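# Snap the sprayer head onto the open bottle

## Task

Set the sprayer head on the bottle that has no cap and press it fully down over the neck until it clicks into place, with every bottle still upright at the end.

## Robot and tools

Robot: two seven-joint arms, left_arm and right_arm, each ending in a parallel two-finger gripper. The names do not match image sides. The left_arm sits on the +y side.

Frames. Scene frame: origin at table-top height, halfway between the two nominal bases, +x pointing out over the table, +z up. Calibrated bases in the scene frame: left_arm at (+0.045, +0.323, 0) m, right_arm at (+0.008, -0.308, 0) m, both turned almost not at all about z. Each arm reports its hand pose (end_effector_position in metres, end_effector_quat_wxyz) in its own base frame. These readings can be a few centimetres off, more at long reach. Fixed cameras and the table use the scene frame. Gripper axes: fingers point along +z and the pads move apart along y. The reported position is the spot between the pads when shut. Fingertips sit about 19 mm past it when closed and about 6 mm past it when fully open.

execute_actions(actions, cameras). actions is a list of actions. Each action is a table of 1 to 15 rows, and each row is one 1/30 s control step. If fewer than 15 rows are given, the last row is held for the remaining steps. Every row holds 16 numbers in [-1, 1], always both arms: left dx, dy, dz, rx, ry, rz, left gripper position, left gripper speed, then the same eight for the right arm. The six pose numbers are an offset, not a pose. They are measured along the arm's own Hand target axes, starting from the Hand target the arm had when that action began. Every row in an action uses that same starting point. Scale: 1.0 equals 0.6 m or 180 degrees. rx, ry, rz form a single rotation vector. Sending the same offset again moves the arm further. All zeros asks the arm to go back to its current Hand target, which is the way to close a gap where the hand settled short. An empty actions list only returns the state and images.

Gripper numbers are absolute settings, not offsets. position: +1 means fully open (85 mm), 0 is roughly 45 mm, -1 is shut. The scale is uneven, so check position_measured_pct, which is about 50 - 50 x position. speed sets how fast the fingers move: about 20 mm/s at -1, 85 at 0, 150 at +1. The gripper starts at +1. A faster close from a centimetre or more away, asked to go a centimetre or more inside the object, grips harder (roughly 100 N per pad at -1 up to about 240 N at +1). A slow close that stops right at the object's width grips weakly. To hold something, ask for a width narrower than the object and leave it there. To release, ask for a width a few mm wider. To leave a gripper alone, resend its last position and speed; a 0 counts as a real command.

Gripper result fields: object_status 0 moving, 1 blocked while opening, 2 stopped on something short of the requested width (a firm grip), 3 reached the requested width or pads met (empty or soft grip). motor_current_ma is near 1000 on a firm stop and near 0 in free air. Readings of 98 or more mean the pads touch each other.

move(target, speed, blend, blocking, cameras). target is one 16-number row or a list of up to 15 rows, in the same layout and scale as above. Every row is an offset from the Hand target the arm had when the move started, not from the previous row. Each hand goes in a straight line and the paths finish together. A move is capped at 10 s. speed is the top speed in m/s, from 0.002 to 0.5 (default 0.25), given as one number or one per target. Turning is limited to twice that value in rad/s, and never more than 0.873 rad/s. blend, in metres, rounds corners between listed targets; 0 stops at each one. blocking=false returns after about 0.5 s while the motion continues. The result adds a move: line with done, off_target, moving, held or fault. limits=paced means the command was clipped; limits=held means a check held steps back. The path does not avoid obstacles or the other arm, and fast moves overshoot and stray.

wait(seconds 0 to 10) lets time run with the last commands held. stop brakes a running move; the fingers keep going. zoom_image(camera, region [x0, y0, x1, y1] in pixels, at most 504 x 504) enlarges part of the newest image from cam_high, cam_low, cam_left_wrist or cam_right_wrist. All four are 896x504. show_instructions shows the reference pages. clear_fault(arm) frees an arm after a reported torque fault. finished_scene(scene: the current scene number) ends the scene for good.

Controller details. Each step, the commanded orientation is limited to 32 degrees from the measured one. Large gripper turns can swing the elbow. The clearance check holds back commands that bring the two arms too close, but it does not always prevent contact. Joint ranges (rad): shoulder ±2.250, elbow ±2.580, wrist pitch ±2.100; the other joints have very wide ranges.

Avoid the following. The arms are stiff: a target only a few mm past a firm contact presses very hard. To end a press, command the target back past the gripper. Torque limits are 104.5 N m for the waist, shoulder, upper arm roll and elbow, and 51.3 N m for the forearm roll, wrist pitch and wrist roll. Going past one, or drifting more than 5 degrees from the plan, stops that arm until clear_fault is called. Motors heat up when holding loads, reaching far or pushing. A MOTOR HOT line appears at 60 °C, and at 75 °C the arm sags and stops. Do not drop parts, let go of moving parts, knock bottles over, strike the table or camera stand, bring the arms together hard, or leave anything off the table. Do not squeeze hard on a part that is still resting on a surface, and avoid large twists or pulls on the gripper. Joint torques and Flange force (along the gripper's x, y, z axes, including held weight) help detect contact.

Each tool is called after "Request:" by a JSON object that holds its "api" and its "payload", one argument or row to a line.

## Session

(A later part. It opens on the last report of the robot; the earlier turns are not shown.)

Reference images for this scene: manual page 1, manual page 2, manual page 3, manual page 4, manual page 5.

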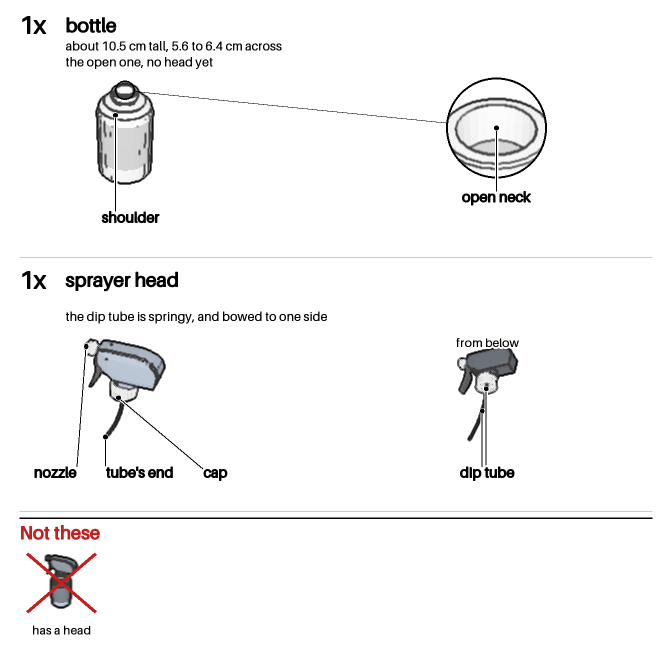

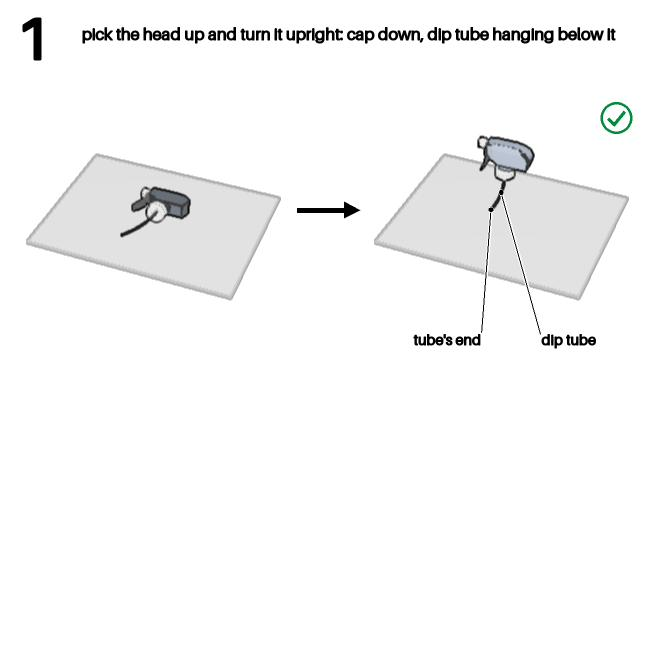

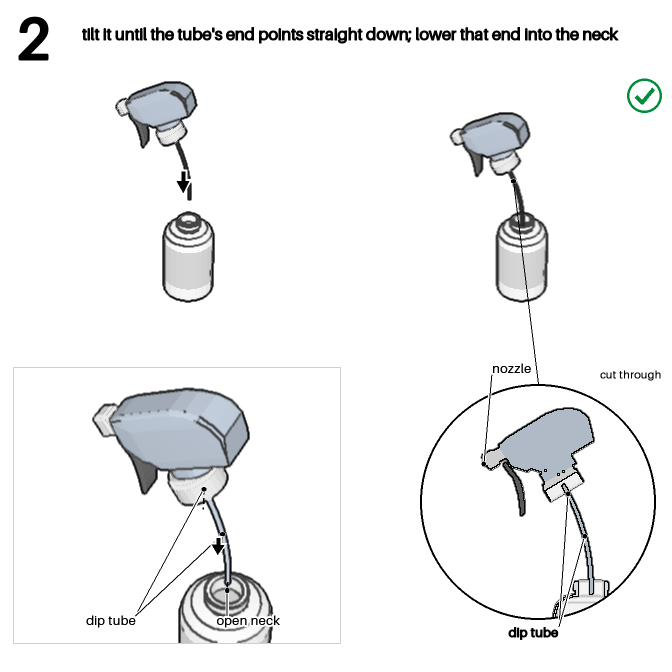

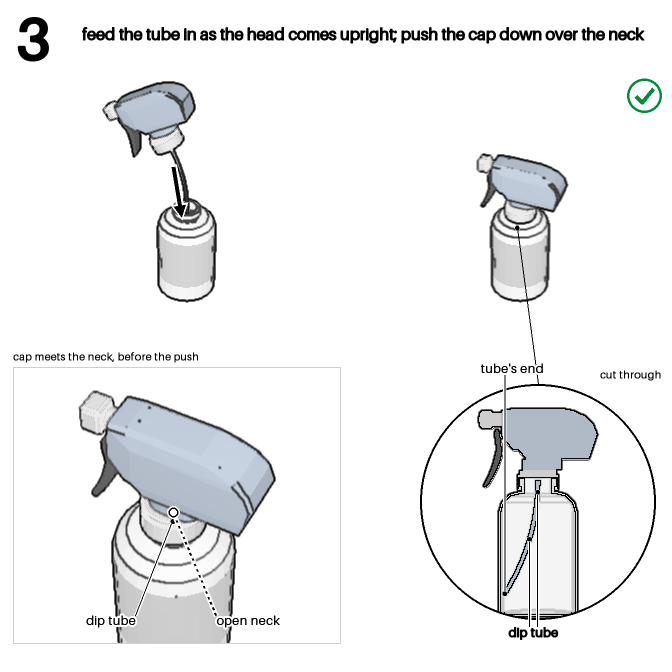

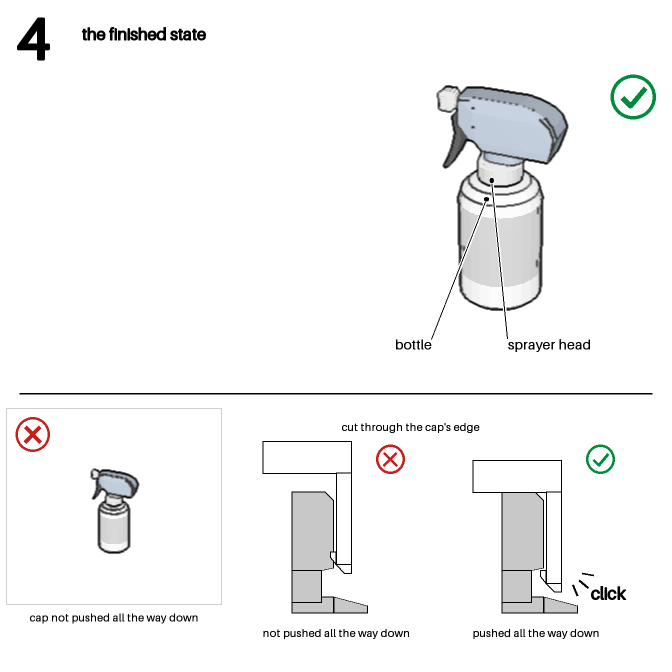

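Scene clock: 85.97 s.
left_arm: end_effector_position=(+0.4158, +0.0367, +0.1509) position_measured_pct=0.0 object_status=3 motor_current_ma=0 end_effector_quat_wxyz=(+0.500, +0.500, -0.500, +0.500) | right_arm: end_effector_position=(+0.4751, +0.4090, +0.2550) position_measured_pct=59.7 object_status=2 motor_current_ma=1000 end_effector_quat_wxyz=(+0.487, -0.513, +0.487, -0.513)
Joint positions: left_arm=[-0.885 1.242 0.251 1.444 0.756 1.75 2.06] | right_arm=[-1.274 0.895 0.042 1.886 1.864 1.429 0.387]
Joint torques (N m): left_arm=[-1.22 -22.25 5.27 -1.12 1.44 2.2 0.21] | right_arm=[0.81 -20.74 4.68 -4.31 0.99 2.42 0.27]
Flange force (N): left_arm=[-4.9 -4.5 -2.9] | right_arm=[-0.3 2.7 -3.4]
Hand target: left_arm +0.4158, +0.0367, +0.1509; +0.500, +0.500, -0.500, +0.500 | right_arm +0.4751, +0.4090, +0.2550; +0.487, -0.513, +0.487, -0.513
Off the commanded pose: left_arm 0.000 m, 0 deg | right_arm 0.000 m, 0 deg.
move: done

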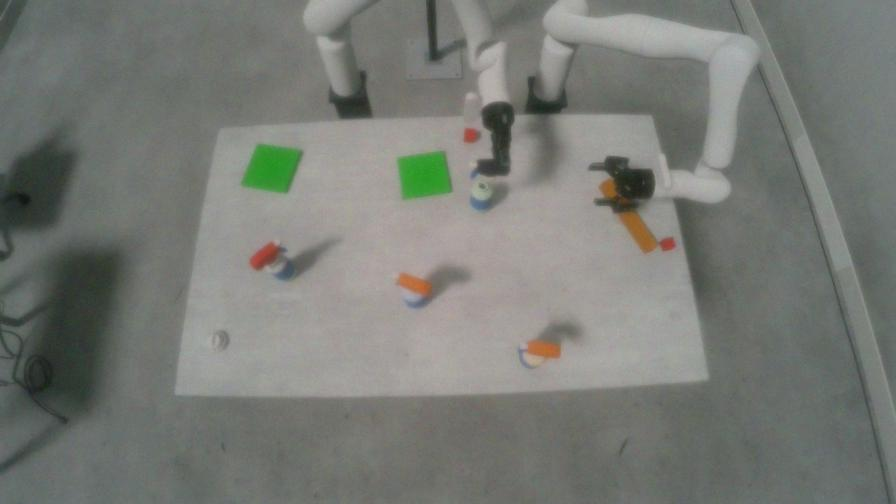

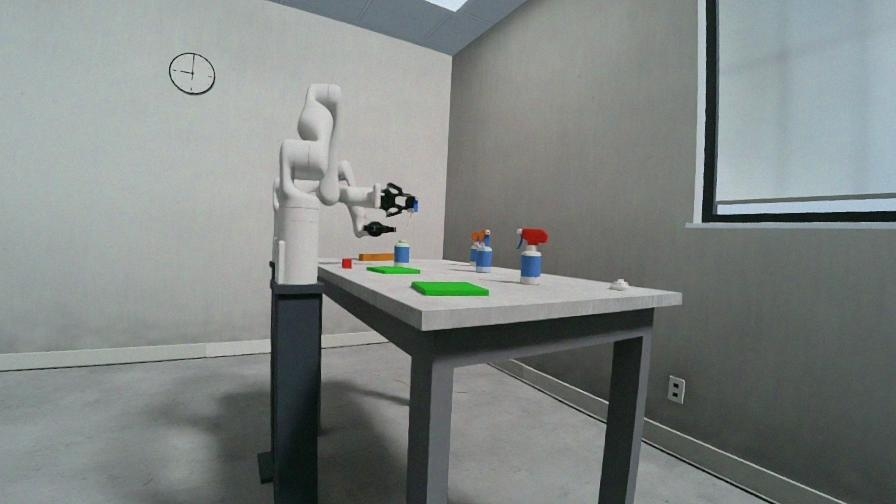

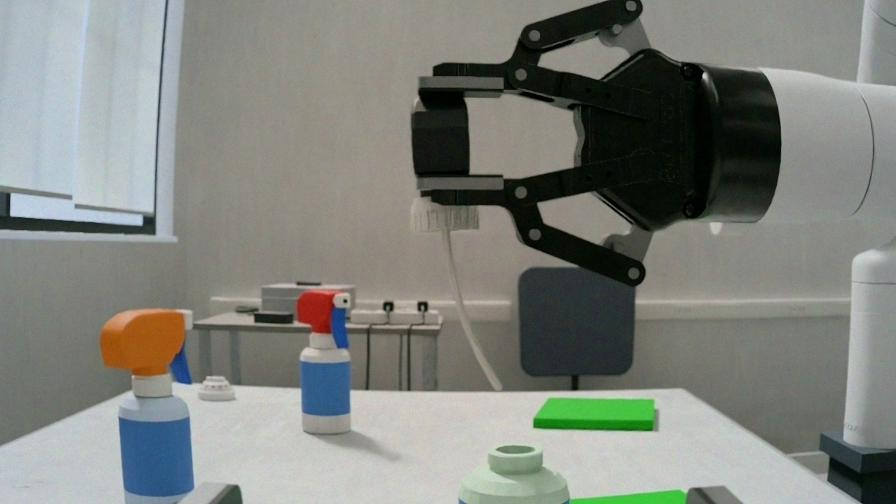

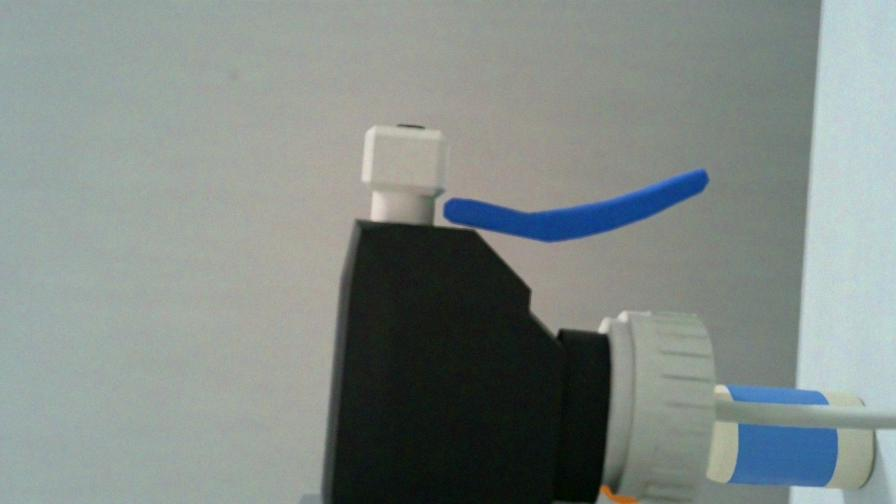

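Request:
{"api": "move", "payload": {
  "target": [0,0,0,0,0,0,1,1,0.0012,0.0401,-0.0125,0,0,0,-0.25,-1],
  "speed": 0.08,
  "cameras": ["cam_left_wrist","cam_high","cam_low","cam_right_wrist"]
}}

Request:
{"api": "zoom_image", "payload": {
  "camera": "cam_left_wrist",
  "region": [400, 260, 640, 500]
}}

Request:
{"api": "zoom_image", "payload": {
  "camera": "cam_high",
  "region": [450, 150, 510, 210]
}}

Request:
{"api": "zoom_image", "payload": {
  "camera": "cam_low",
  "region": [360, 180, 460, 280]
}}

Scene clock: 103.93 s.
left_arm: end_effector_position=(+0.4158, +0.0367, +0.1509) position_measured_pct=0.0 object_status=3 motor_current_ma=0 end_effector_quat_wxyz=(+0.500, +0.500, -0.500, +0.500) | right_arm: end_effector_position=(+0.4676, +0.4070, +0.2310) position_measured_pct=59.7 object_status=2 motor_current_ma=1000 end_effector_quat_wxyz=(+0.487, -0.513, +0.487, -0.513)
Joint positions: left_arm=[-0.885 1.242 0.251 1.444 0.756 1.75 2.06] | right_arm=[-1.284 0.947 0.035 1.894 1.857 1.456 0.332]
Joint torques (N m): left_arm=[-1.2 -22.22 5.25 -1.13 1.46 2.19 0.19] | right_arm=[0.78 -20.92 4.79 -3.7 0.86 2.45 0.26]
Flange force (N): left_arm=[-4.8 -4.5 -2.9] | right_arm=[-0.4 2.8 -3.5]
Hand target: left_arm +0.4158, +0.0367, +0.1509; +0.500, +0.500, -0.500, +0.500 | right_arm +0.4676, +0.4070, +0.2310; +0.487, -0.513, +0.487, -0.513
Off the commanded pose: left_arm 0.000 m, 0 deg | right_arm 0.000 m, 0 deg.
move: done

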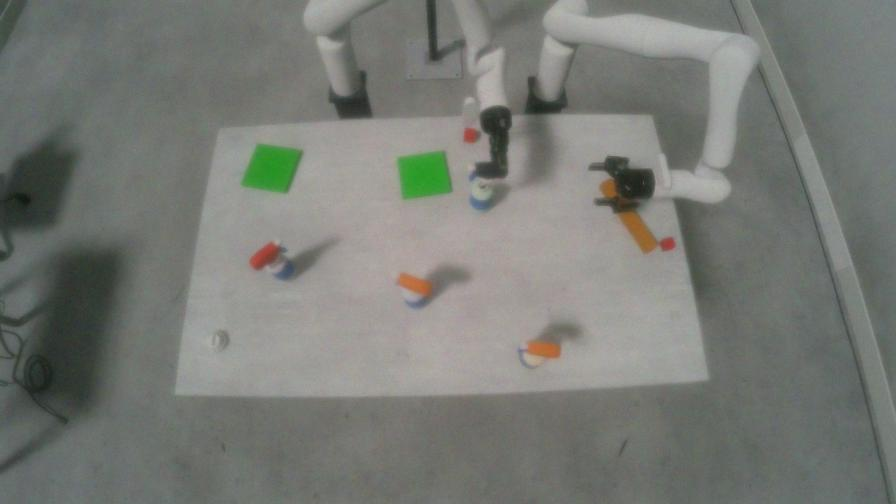

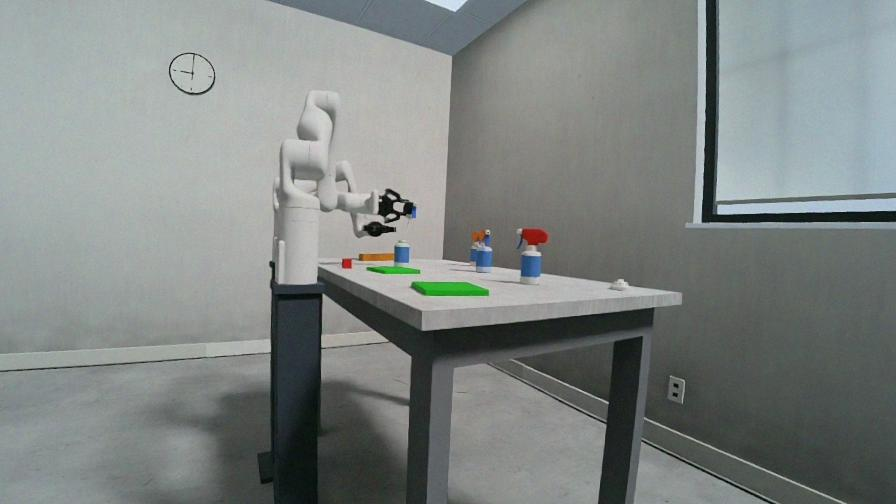

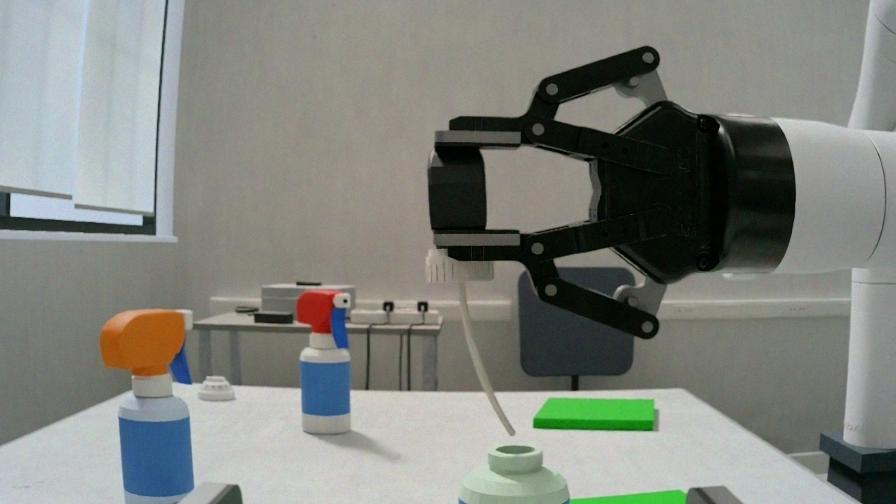

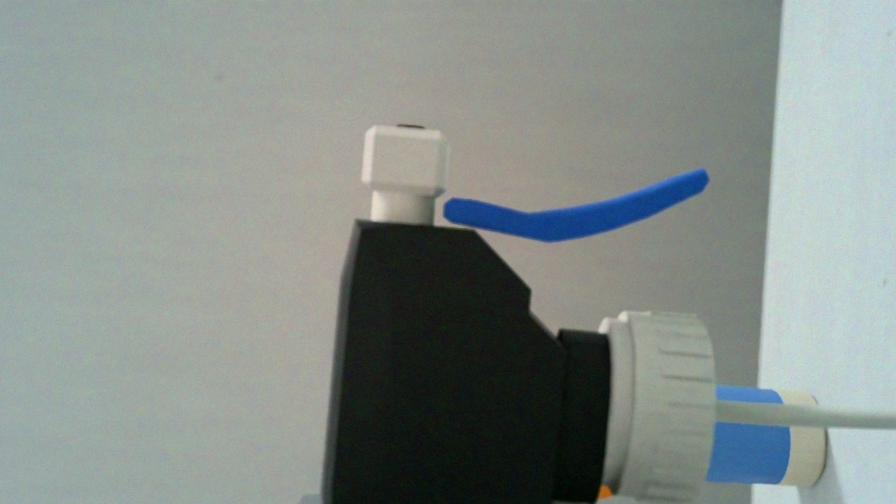

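Scaled by 2.100 from the camera's 896x504 image, which has a finer 1280x720 frame.

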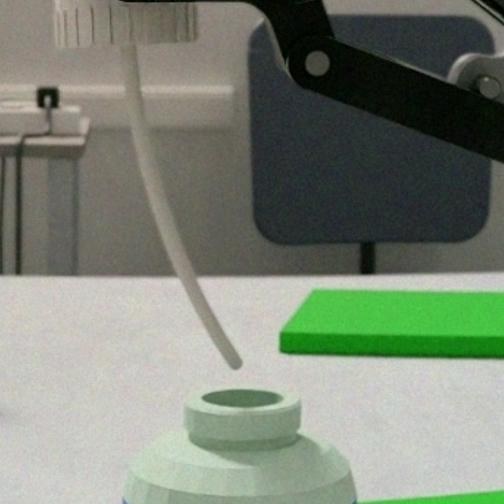

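Scaled by 8.400.

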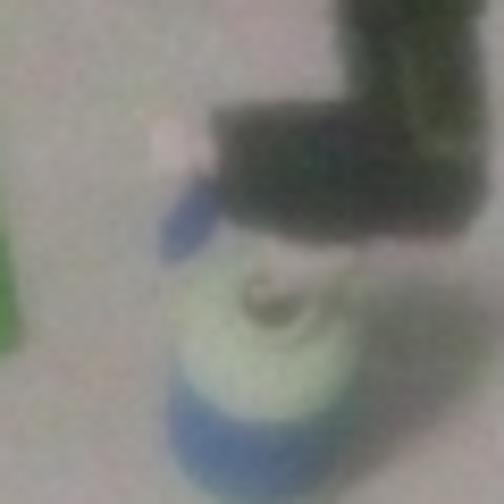

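Scaled by 5.040.

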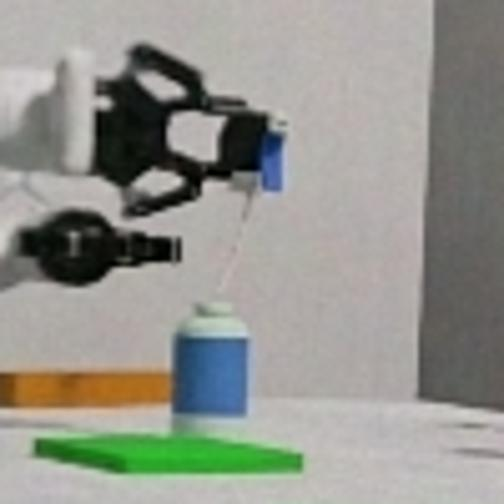

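Request:
{"api": "move", "payload": {
  "target": [0,0,0,0,0,0,1,1,0.0009,0.0234,-0.0095,0,0,0,-0.25,-1],
  "speed": 0.05,
  "cameras": ["cam_left_wrist","cam_high"]
}}

Request:
{"api": "zoom_image", "payload": {
  "camera": "cam_left_wrist",
  "region": [400, 300, 600, 500]
}}

Request:
{"api": "zoom_image", "payload": {
  "camera": "cam_high",
  "region": [450, 150, 510, 210]
}}

Scene clock: 109.47 s.
left_arm: end_effector_position=(+0.4158, +0.0367, +0.1509) position_measured_pct=0.0 object_status=3 motor_current_ma=0 end_effector_quat_wxyz=(+0.500, +0.500, -0.500, +0.500) | right_arm: end_effector_position=(+0.4619, +0.4058, +0.2170) position_measured_pct=59.7 object_status=2 motor_current_ma=1000 end_effector_quat_wxyz=(+0.487, -0.513, +0.487, -0.513)
Joint positions: left_arm=[-0.885 1.242 0.251 1.444 0.756 1.75 2.06] | right_arm=[-1.292 0.979 0.03 1.898 1.85 1.472 0.3]
Joint torques (N m): left_arm=[-1.21 -22.22 5.24 -1.15 1.43 2.23 0.18] | right_arm=[0.84 -20.91 4.79 -3.41 0.76 2.49 0.32]
Flange force (N): left_arm=[-4.8 -4.5 -2.8] | right_arm=[0.1 2.8 -3.7]
Hand target: left_arm +0.4158, +0.0367, +0.1509; +0.500, +0.500, -0.500, +0.500 | right_arm +0.4619, +0.4057, +0.2170; +0.487, -0.513, +0.487, -0.513
Off the commanded pose: left_arm 0.000 m, 0 deg | right_arm 0.000 m, 0 deg.
move: done
Images, in order (width x height): cam_high 896x504, cam_left_wrist 896x504.

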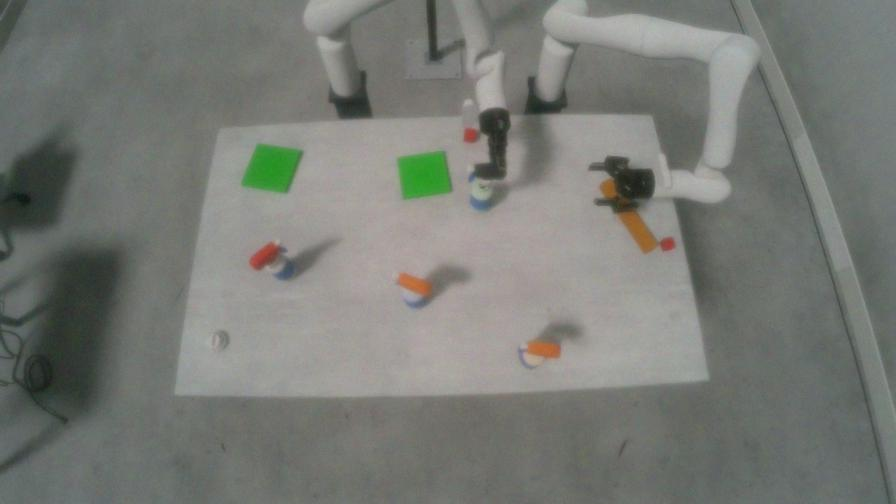

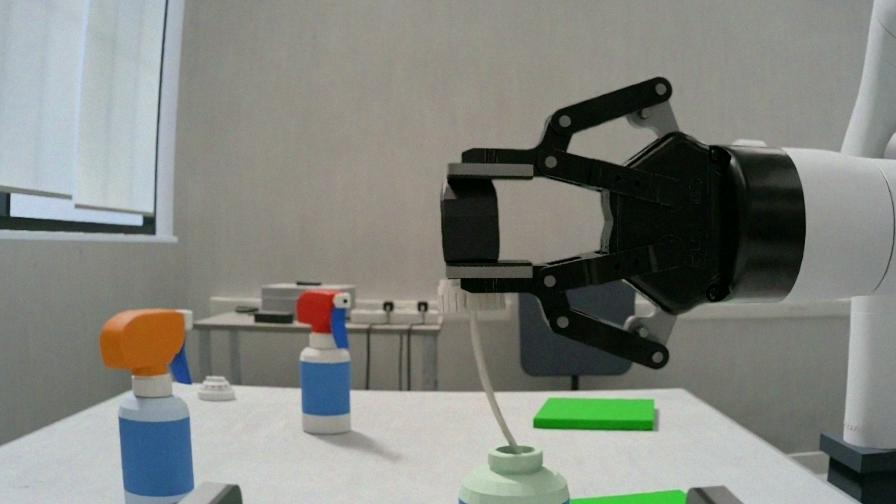

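Scaled by 2.520 from the camera's 896x504 image, which has a finer 1280x720 frame.

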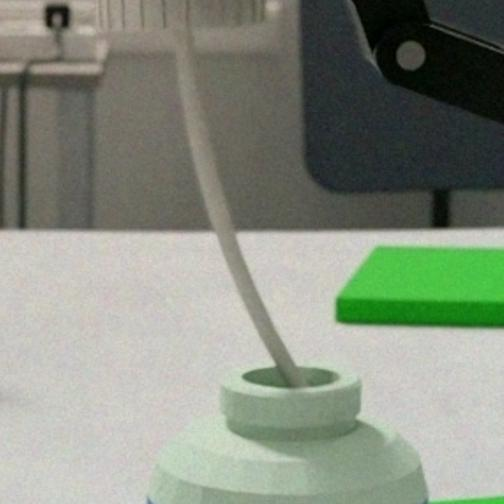

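Scaled by 8.400.

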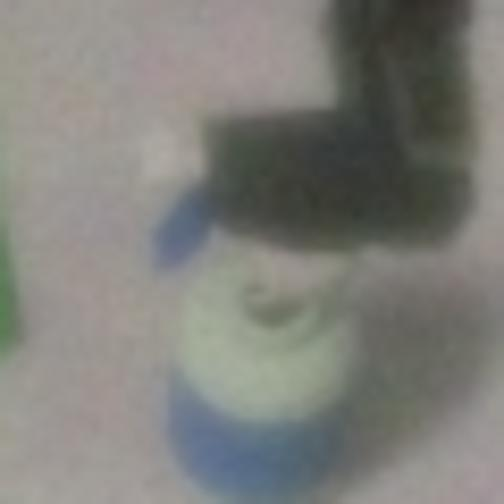

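Request:
{"api": "move", "payload": {
  "target": [
    [0,0,0,0,0,0,1,1,0.0033,0.0335,-0.015,0,0,0,-0.25,-1],
    [0,0,0,0,0,0,1,1,0.0053,0.0587,-0.0267,0,0,0,-0.25,-1],
    [0,0,0,0,0,0,1,1,0.0065,0.0838,-0.0317,0,0,0,-0.25,-1]
  ],
  "speed": 0.06,
  "blend": 0.005,
  "cameras": ["cam_left_wrist","cam_high","cam_right_wrist"]
}}

Request:
{"api": "zoom_image", "payload": {
  "camera": "cam_left_wrist",
  "region": [400, 300, 600, 500]
}}

Request:
{"api": "zoom_image", "payload": {
  "camera": "cam_right_wrist",
  "region": [570, 250, 824, 504]
}}

Scene clock: 117.93 s.
left_arm: end_effector_position=(+0.4158, +0.0367, +0.1509) position_measured_pct=0.0 object_status=3 motor_current_ma=0 end_effector_quat_wxyz=(+0.500, +0.500, -0.500, +0.500) | right_arm: end_effector_position=(+0.4429, +0.3992, +0.1670) position_measured_pct=59.7 object_status=2 motor_current_ma=1000 end_effector_quat_wxyz=(+0.487, -0.513, +0.487, -0.513)
Joint positions: left_arm=[-0.885 1.242 0.251 1.444 0.756 1.75 2.06] | right_arm=[-1.318 1.095 0.011 1.902 1.825 1.525 0.189]
Joint torques (N m): left_arm=[-1.25 -22.23 5.31 -1.14 1.46 2.2 0.17] | right_arm=[0.81 -20.86 4.91 -2.26 0.39 2.48 0.29]
Flange force (N): left_arm=[-4.9 -4.5 -2.9] | right_arm=[0.6 2.3 -3.9]
Hand target: left_arm +0.4158, +0.0367, +0.1509; +0.500, +0.500, -0.500, +0.500 | right_arm +0.4429, +0.3992, +0.1670; +0.487, -0.513, +0.487, -0.513
Off the commanded pose: left_arm 0.000 m, 0 deg | right_arm 0.000 m, 0 deg.
move: done
Images, in order (width x height): cam_high 896x504, cam_left_wrist 896x504, cam_right_wrist 896x504.

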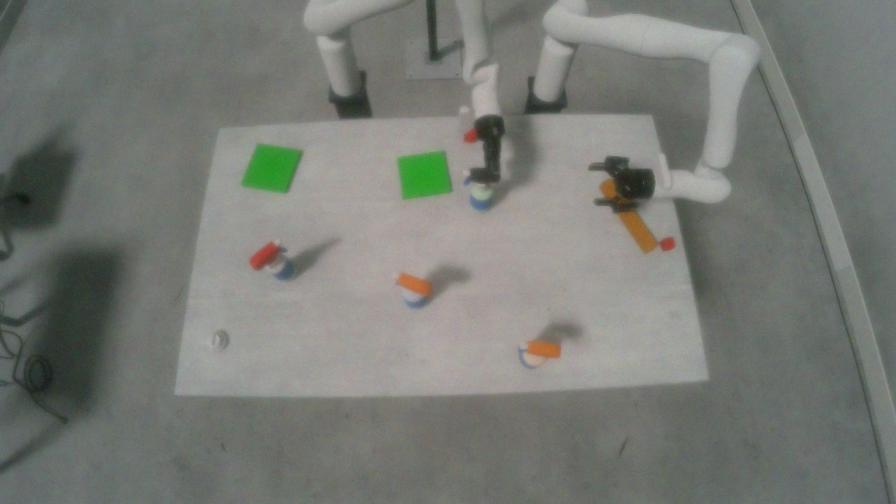

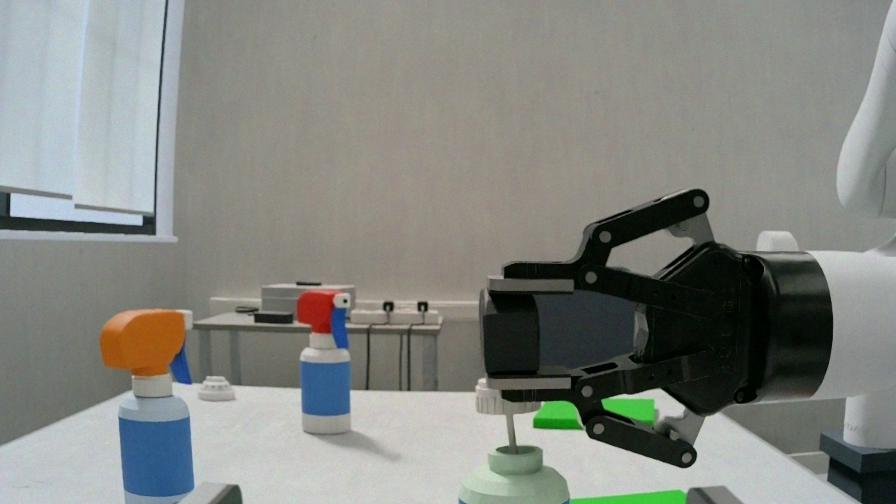

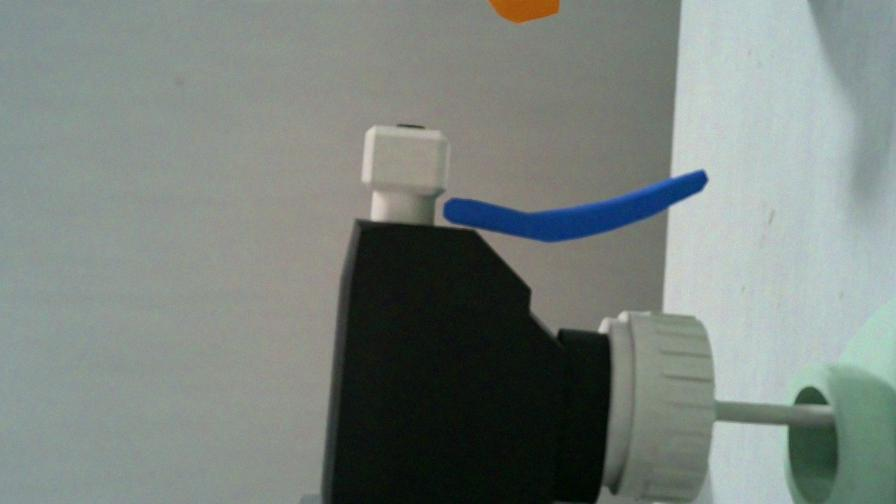

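Scaled by 2.520 from the camera's 896x504 image, which has a finer 1280x720 frame.

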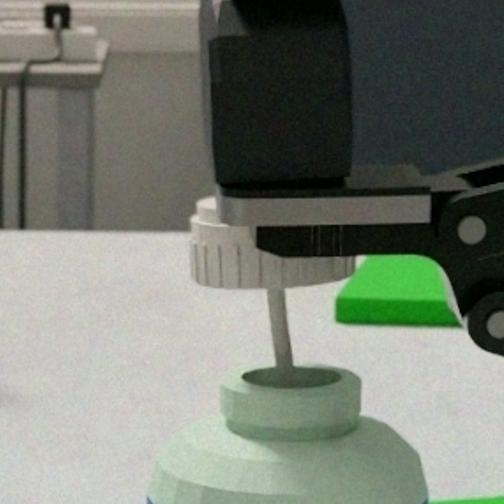

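Scaled by 1.984 from the camera's 896x504 image, which has a finer 1280x720 frame.

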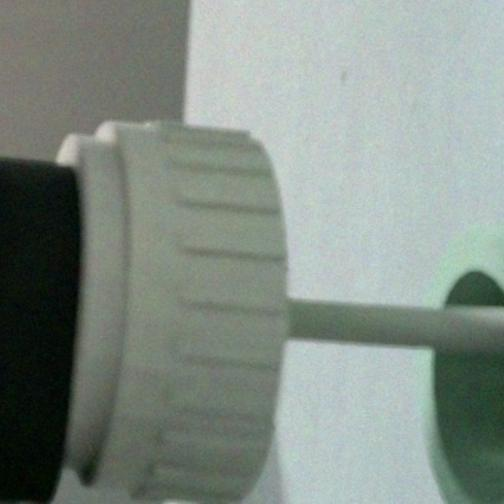

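Request:
{"api": "move", "payload": {
  "target": [0,0,0,0,0,0,1,1,-0.0106,0.0112,-0.0055,0,0,0,-0.25,-1],
  "speed": 0.04,
  "cameras": ["cam_left_wrist","cam_right_wrist"]
}}

Request:
{"api": "zoom_image", "payload": {
  "camera": "cam_left_wrist",
  "region": [400, 300, 600, 500]
}}

Scene clock: 127.20 s.
left_arm: end_effector_position=(+0.4158, +0.0367, +0.1509) position_measured_pct=0.0 object_status=3 motor_current_ma=0 end_effector_quat_wxyz=(+0.500, +0.500, -0.500, +0.500) | right_arm: end_effector_position=(+0.4396, +0.4052, +0.1599) position_measured_pct=59.7 object_status=2 motor_current_ma=1000 end_effector_quat_wxyz=(+0.487, -0.513, +0.487, -0.513)
Joint positions: left_arm=[-0.885 1.242 0.251 1.444 0.756 1.75 2.06] | right_arm=[-1.326 1.114 0.006 1.88 1.815 1.53 0.194]
Joint torques (N m): left_arm=[-1.19 -22.21 5.32 -1.16 1.48 2.21 0.2] | right_arm=[0.86 -21.22 4.87 -2.26 0.43 2.54 0.26]
Flange force (N): left_arm=[-4.8 -4.3 -2.8] | right_arm=[0.4 2.6 -3.9]
Hand target: left_arm +0.4158, +0.0367, +0.1509; +0.500, +0.500, -0.500, +0.500 | right_arm +0.4396, +0.4052, +0.1599; +0.487, -0.513, +0.487, -0.513
Off the commanded pose: left_arm 0.000 m, 0 deg | right_arm 0.000 m, 0 deg.
move: done
Images, in order (width x height): cam_left_wrist 896x504, cam_right_wrist 896x504.

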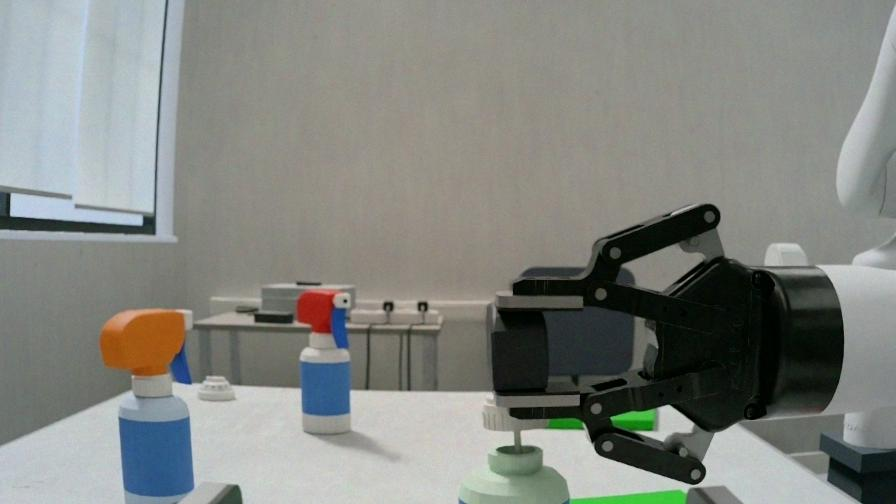

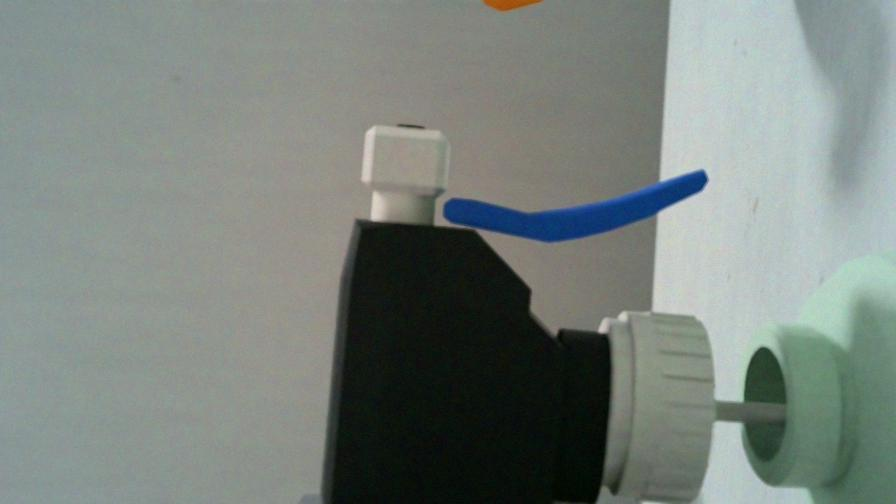

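Scaled by 2.520 from the camera's 896x504 image, which has a finer 1280x720 frame.

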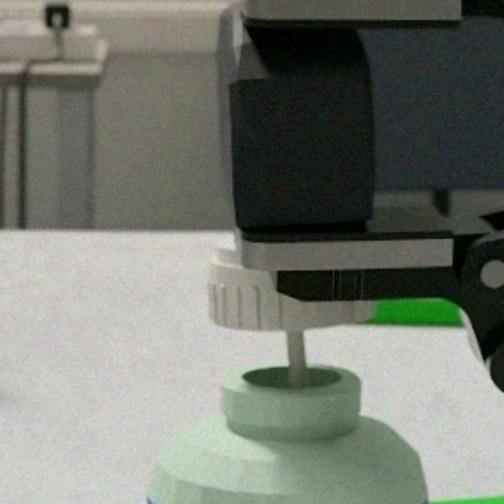

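Request:
{"api": "move", "payload": {
  "target": [0,0,0,0,0,0,1,1,0,0.015,0,0,0,0,-0.25,-1],
  "speed": 0.03,
  "cameras": ["cam_left_wrist","cam_right_wrist"]
}}

Request:
{"api": "zoom_image", "payload": {
  "camera": "cam_left_wrist",
  "region": [400, 300, 600, 500]
}}

Scene clock: 131.63 s.
left_arm: end_effector_position=(+0.4158, +0.0367, +0.1509) position_measured_pct=0.0 object_status=3 motor_current_ma=0 end_effector_quat_wxyz=(+0.500, +0.500, -0.500, +0.500) | right_arm: end_effector_position=(+0.4396, +0.4048, +0.1509) position_measured_pct=59.7 object_status=2 motor_current_ma=1000 end_effector_quat_wxyz=(+0.487, -0.513, +0.487, -0.513)
Joint positions: left_arm=[-0.885 1.242 0.251 1.444 0.756 1.75 2.06] | right_arm=[-1.326 1.136 0.006 1.872 1.816 1.533 0.181]
Joint torques (N m): left_arm=[-1.25 -22.21 5.3 -1.16 1.45 2.23 0.18] | right_arm=[0.77 -21.2 4.86 -2.16 0.4 2.52 0.29]
Flange force (N): left_arm=[-4.8 -4.4 -2.7] | right_arm=[0.7 2.3 -3.8]
Hand target: left_arm +0.4158, +0.0367, +0.1509; +0.500, +0.500, -0.500, +0.500 | right_arm +0.4396, +0.4048, +0.1509; +0.487, -0.513, +0.487, -0.513
Off the commanded pose: left_arm 0.000 m, 0 deg | right_arm 0.000 m, 0 deg.
move: done
Images, in order (width x height): cam_left_wrist 896x504, cam_right_wrist 896x504.

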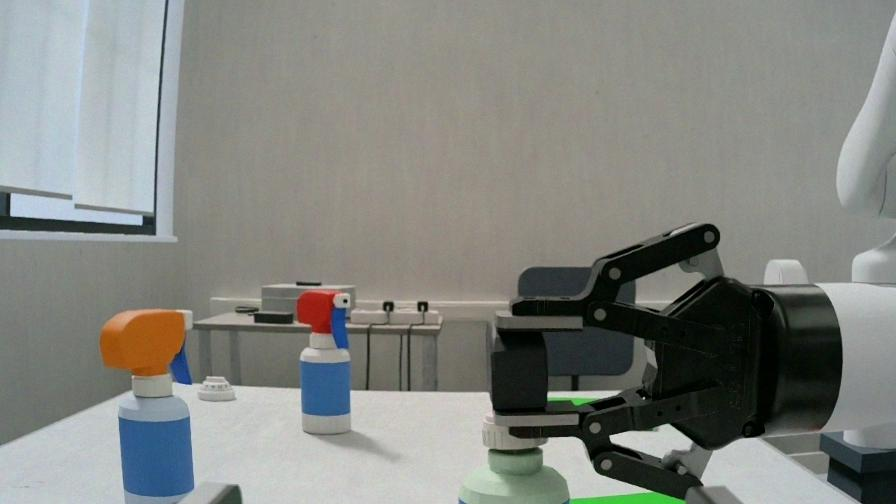

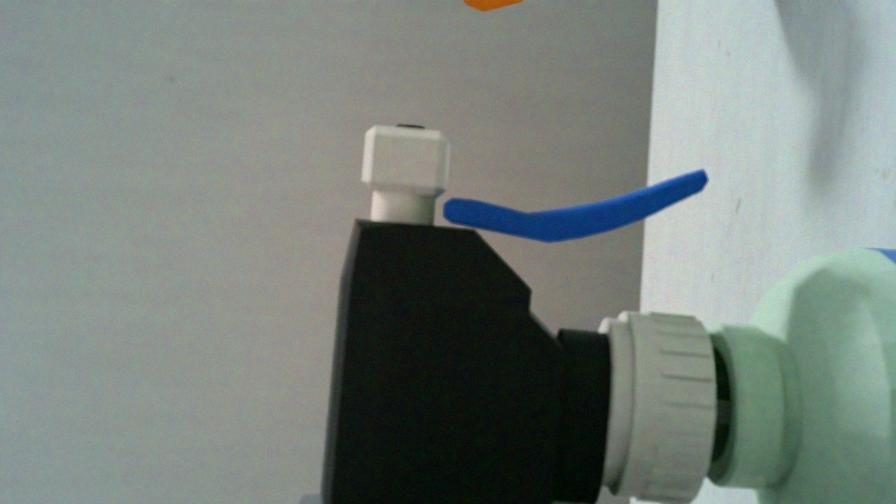

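Scaled by 2.520 from the camera's 896x504 image, which has a finer 1280x720 frame.

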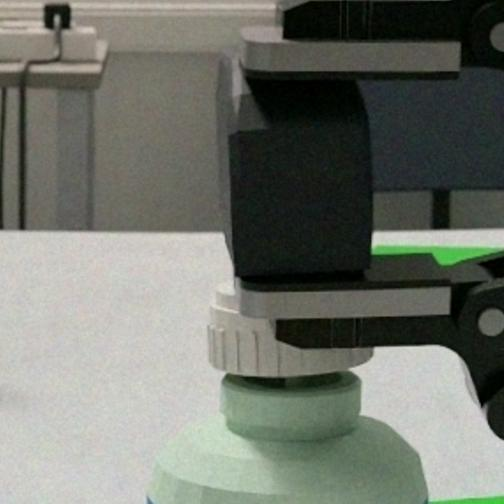

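Request:
{"api": "move", "payload": {
  "target": [0,0,0,0,0,0,1,1,-0.0006,0.02,0,0,0,0,-0.25,-1],
  "speed": 0.03,
  "cameras": ["cam_left_wrist","cam_right_wrist"]
}}

Request:
{"api": "zoom_image", "payload": {
  "camera": "cam_left_wrist",
  "region": [400, 300, 600, 500]
}}

Scene clock: 135.27 s.
left_arm: end_effector_position=(+0.4158, +0.0367, +0.1509) position_measured_pct=0.0 object_status=3 motor_current_ma=0 end_effector_quat_wxyz=(+0.500, +0.500, -0.500, +0.500) | right_arm: end_effector_position=(+0.4397, +0.4045, +0.1390) position_measured_pct=59.7 object_status=2 motor_current_ma=1000 end_effector_quat_wxyz=(+0.487, -0.513, +0.487, -0.513)
Joint positions: left_arm=[-0.885 1.242 0.251 1.444 0.756 1.75 2.06] | right_arm=[-1.325 1.165 0.006 1.86 1.816 1.538 0.164]
Joint torques (N m): left_arm=[-1.22 -22.26 5.28 -1.17 1.43 2.23 0.2] | right_arm=[1.06 -19.32 3.81 -1.62 0.14 1.23 0.18]
Flange force (N): left_arm=[-4.9 -4.4 -2.7] | right_arm=[0.8 -1.9 -4.3]
Hand target: left_arm +0.4158, +0.0367, +0.1509; +0.500, +0.500, -0.500, +0.500 | right_arm +0.4397, +0.4045, +0.1389; +0.487, -0.513, +0.487, -0.513
Off the commanded pose: left_arm 0.000 m, 0 deg | right_arm 0.000 m, 0 deg.
move: done
Images, in order (width x height): cam_left_wrist 896x504, cam_right_wrist 896x504.

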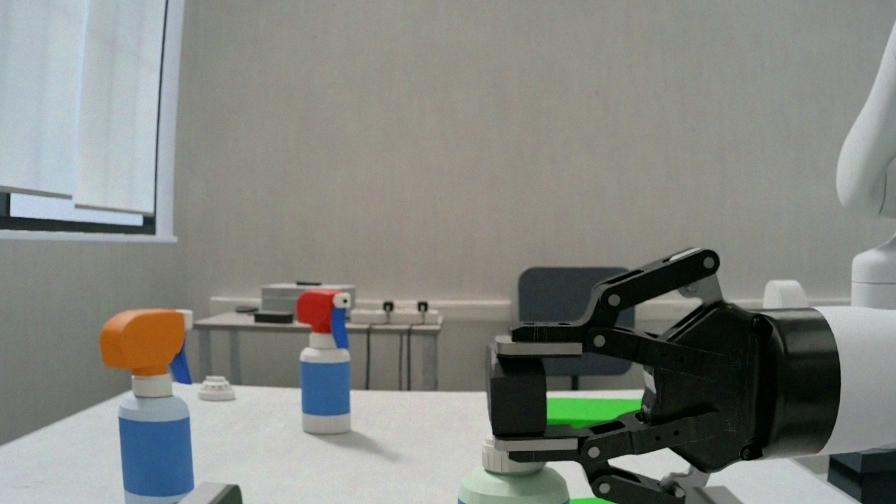

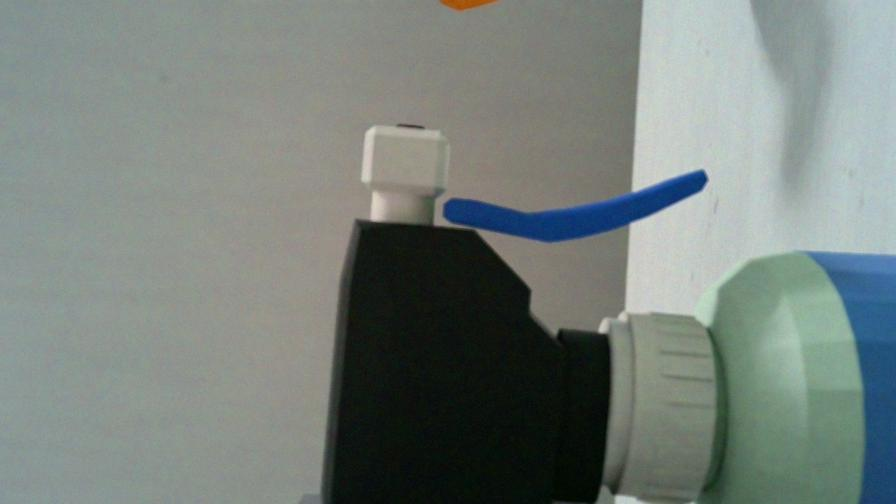

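Scaled by 2.520 from the camera's 896x504 image, which has a finer 1280x720 frame.

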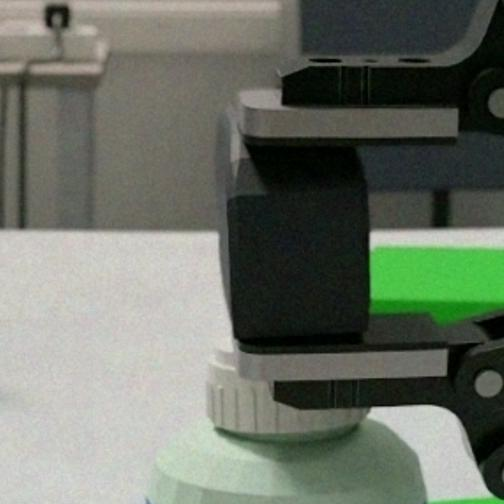

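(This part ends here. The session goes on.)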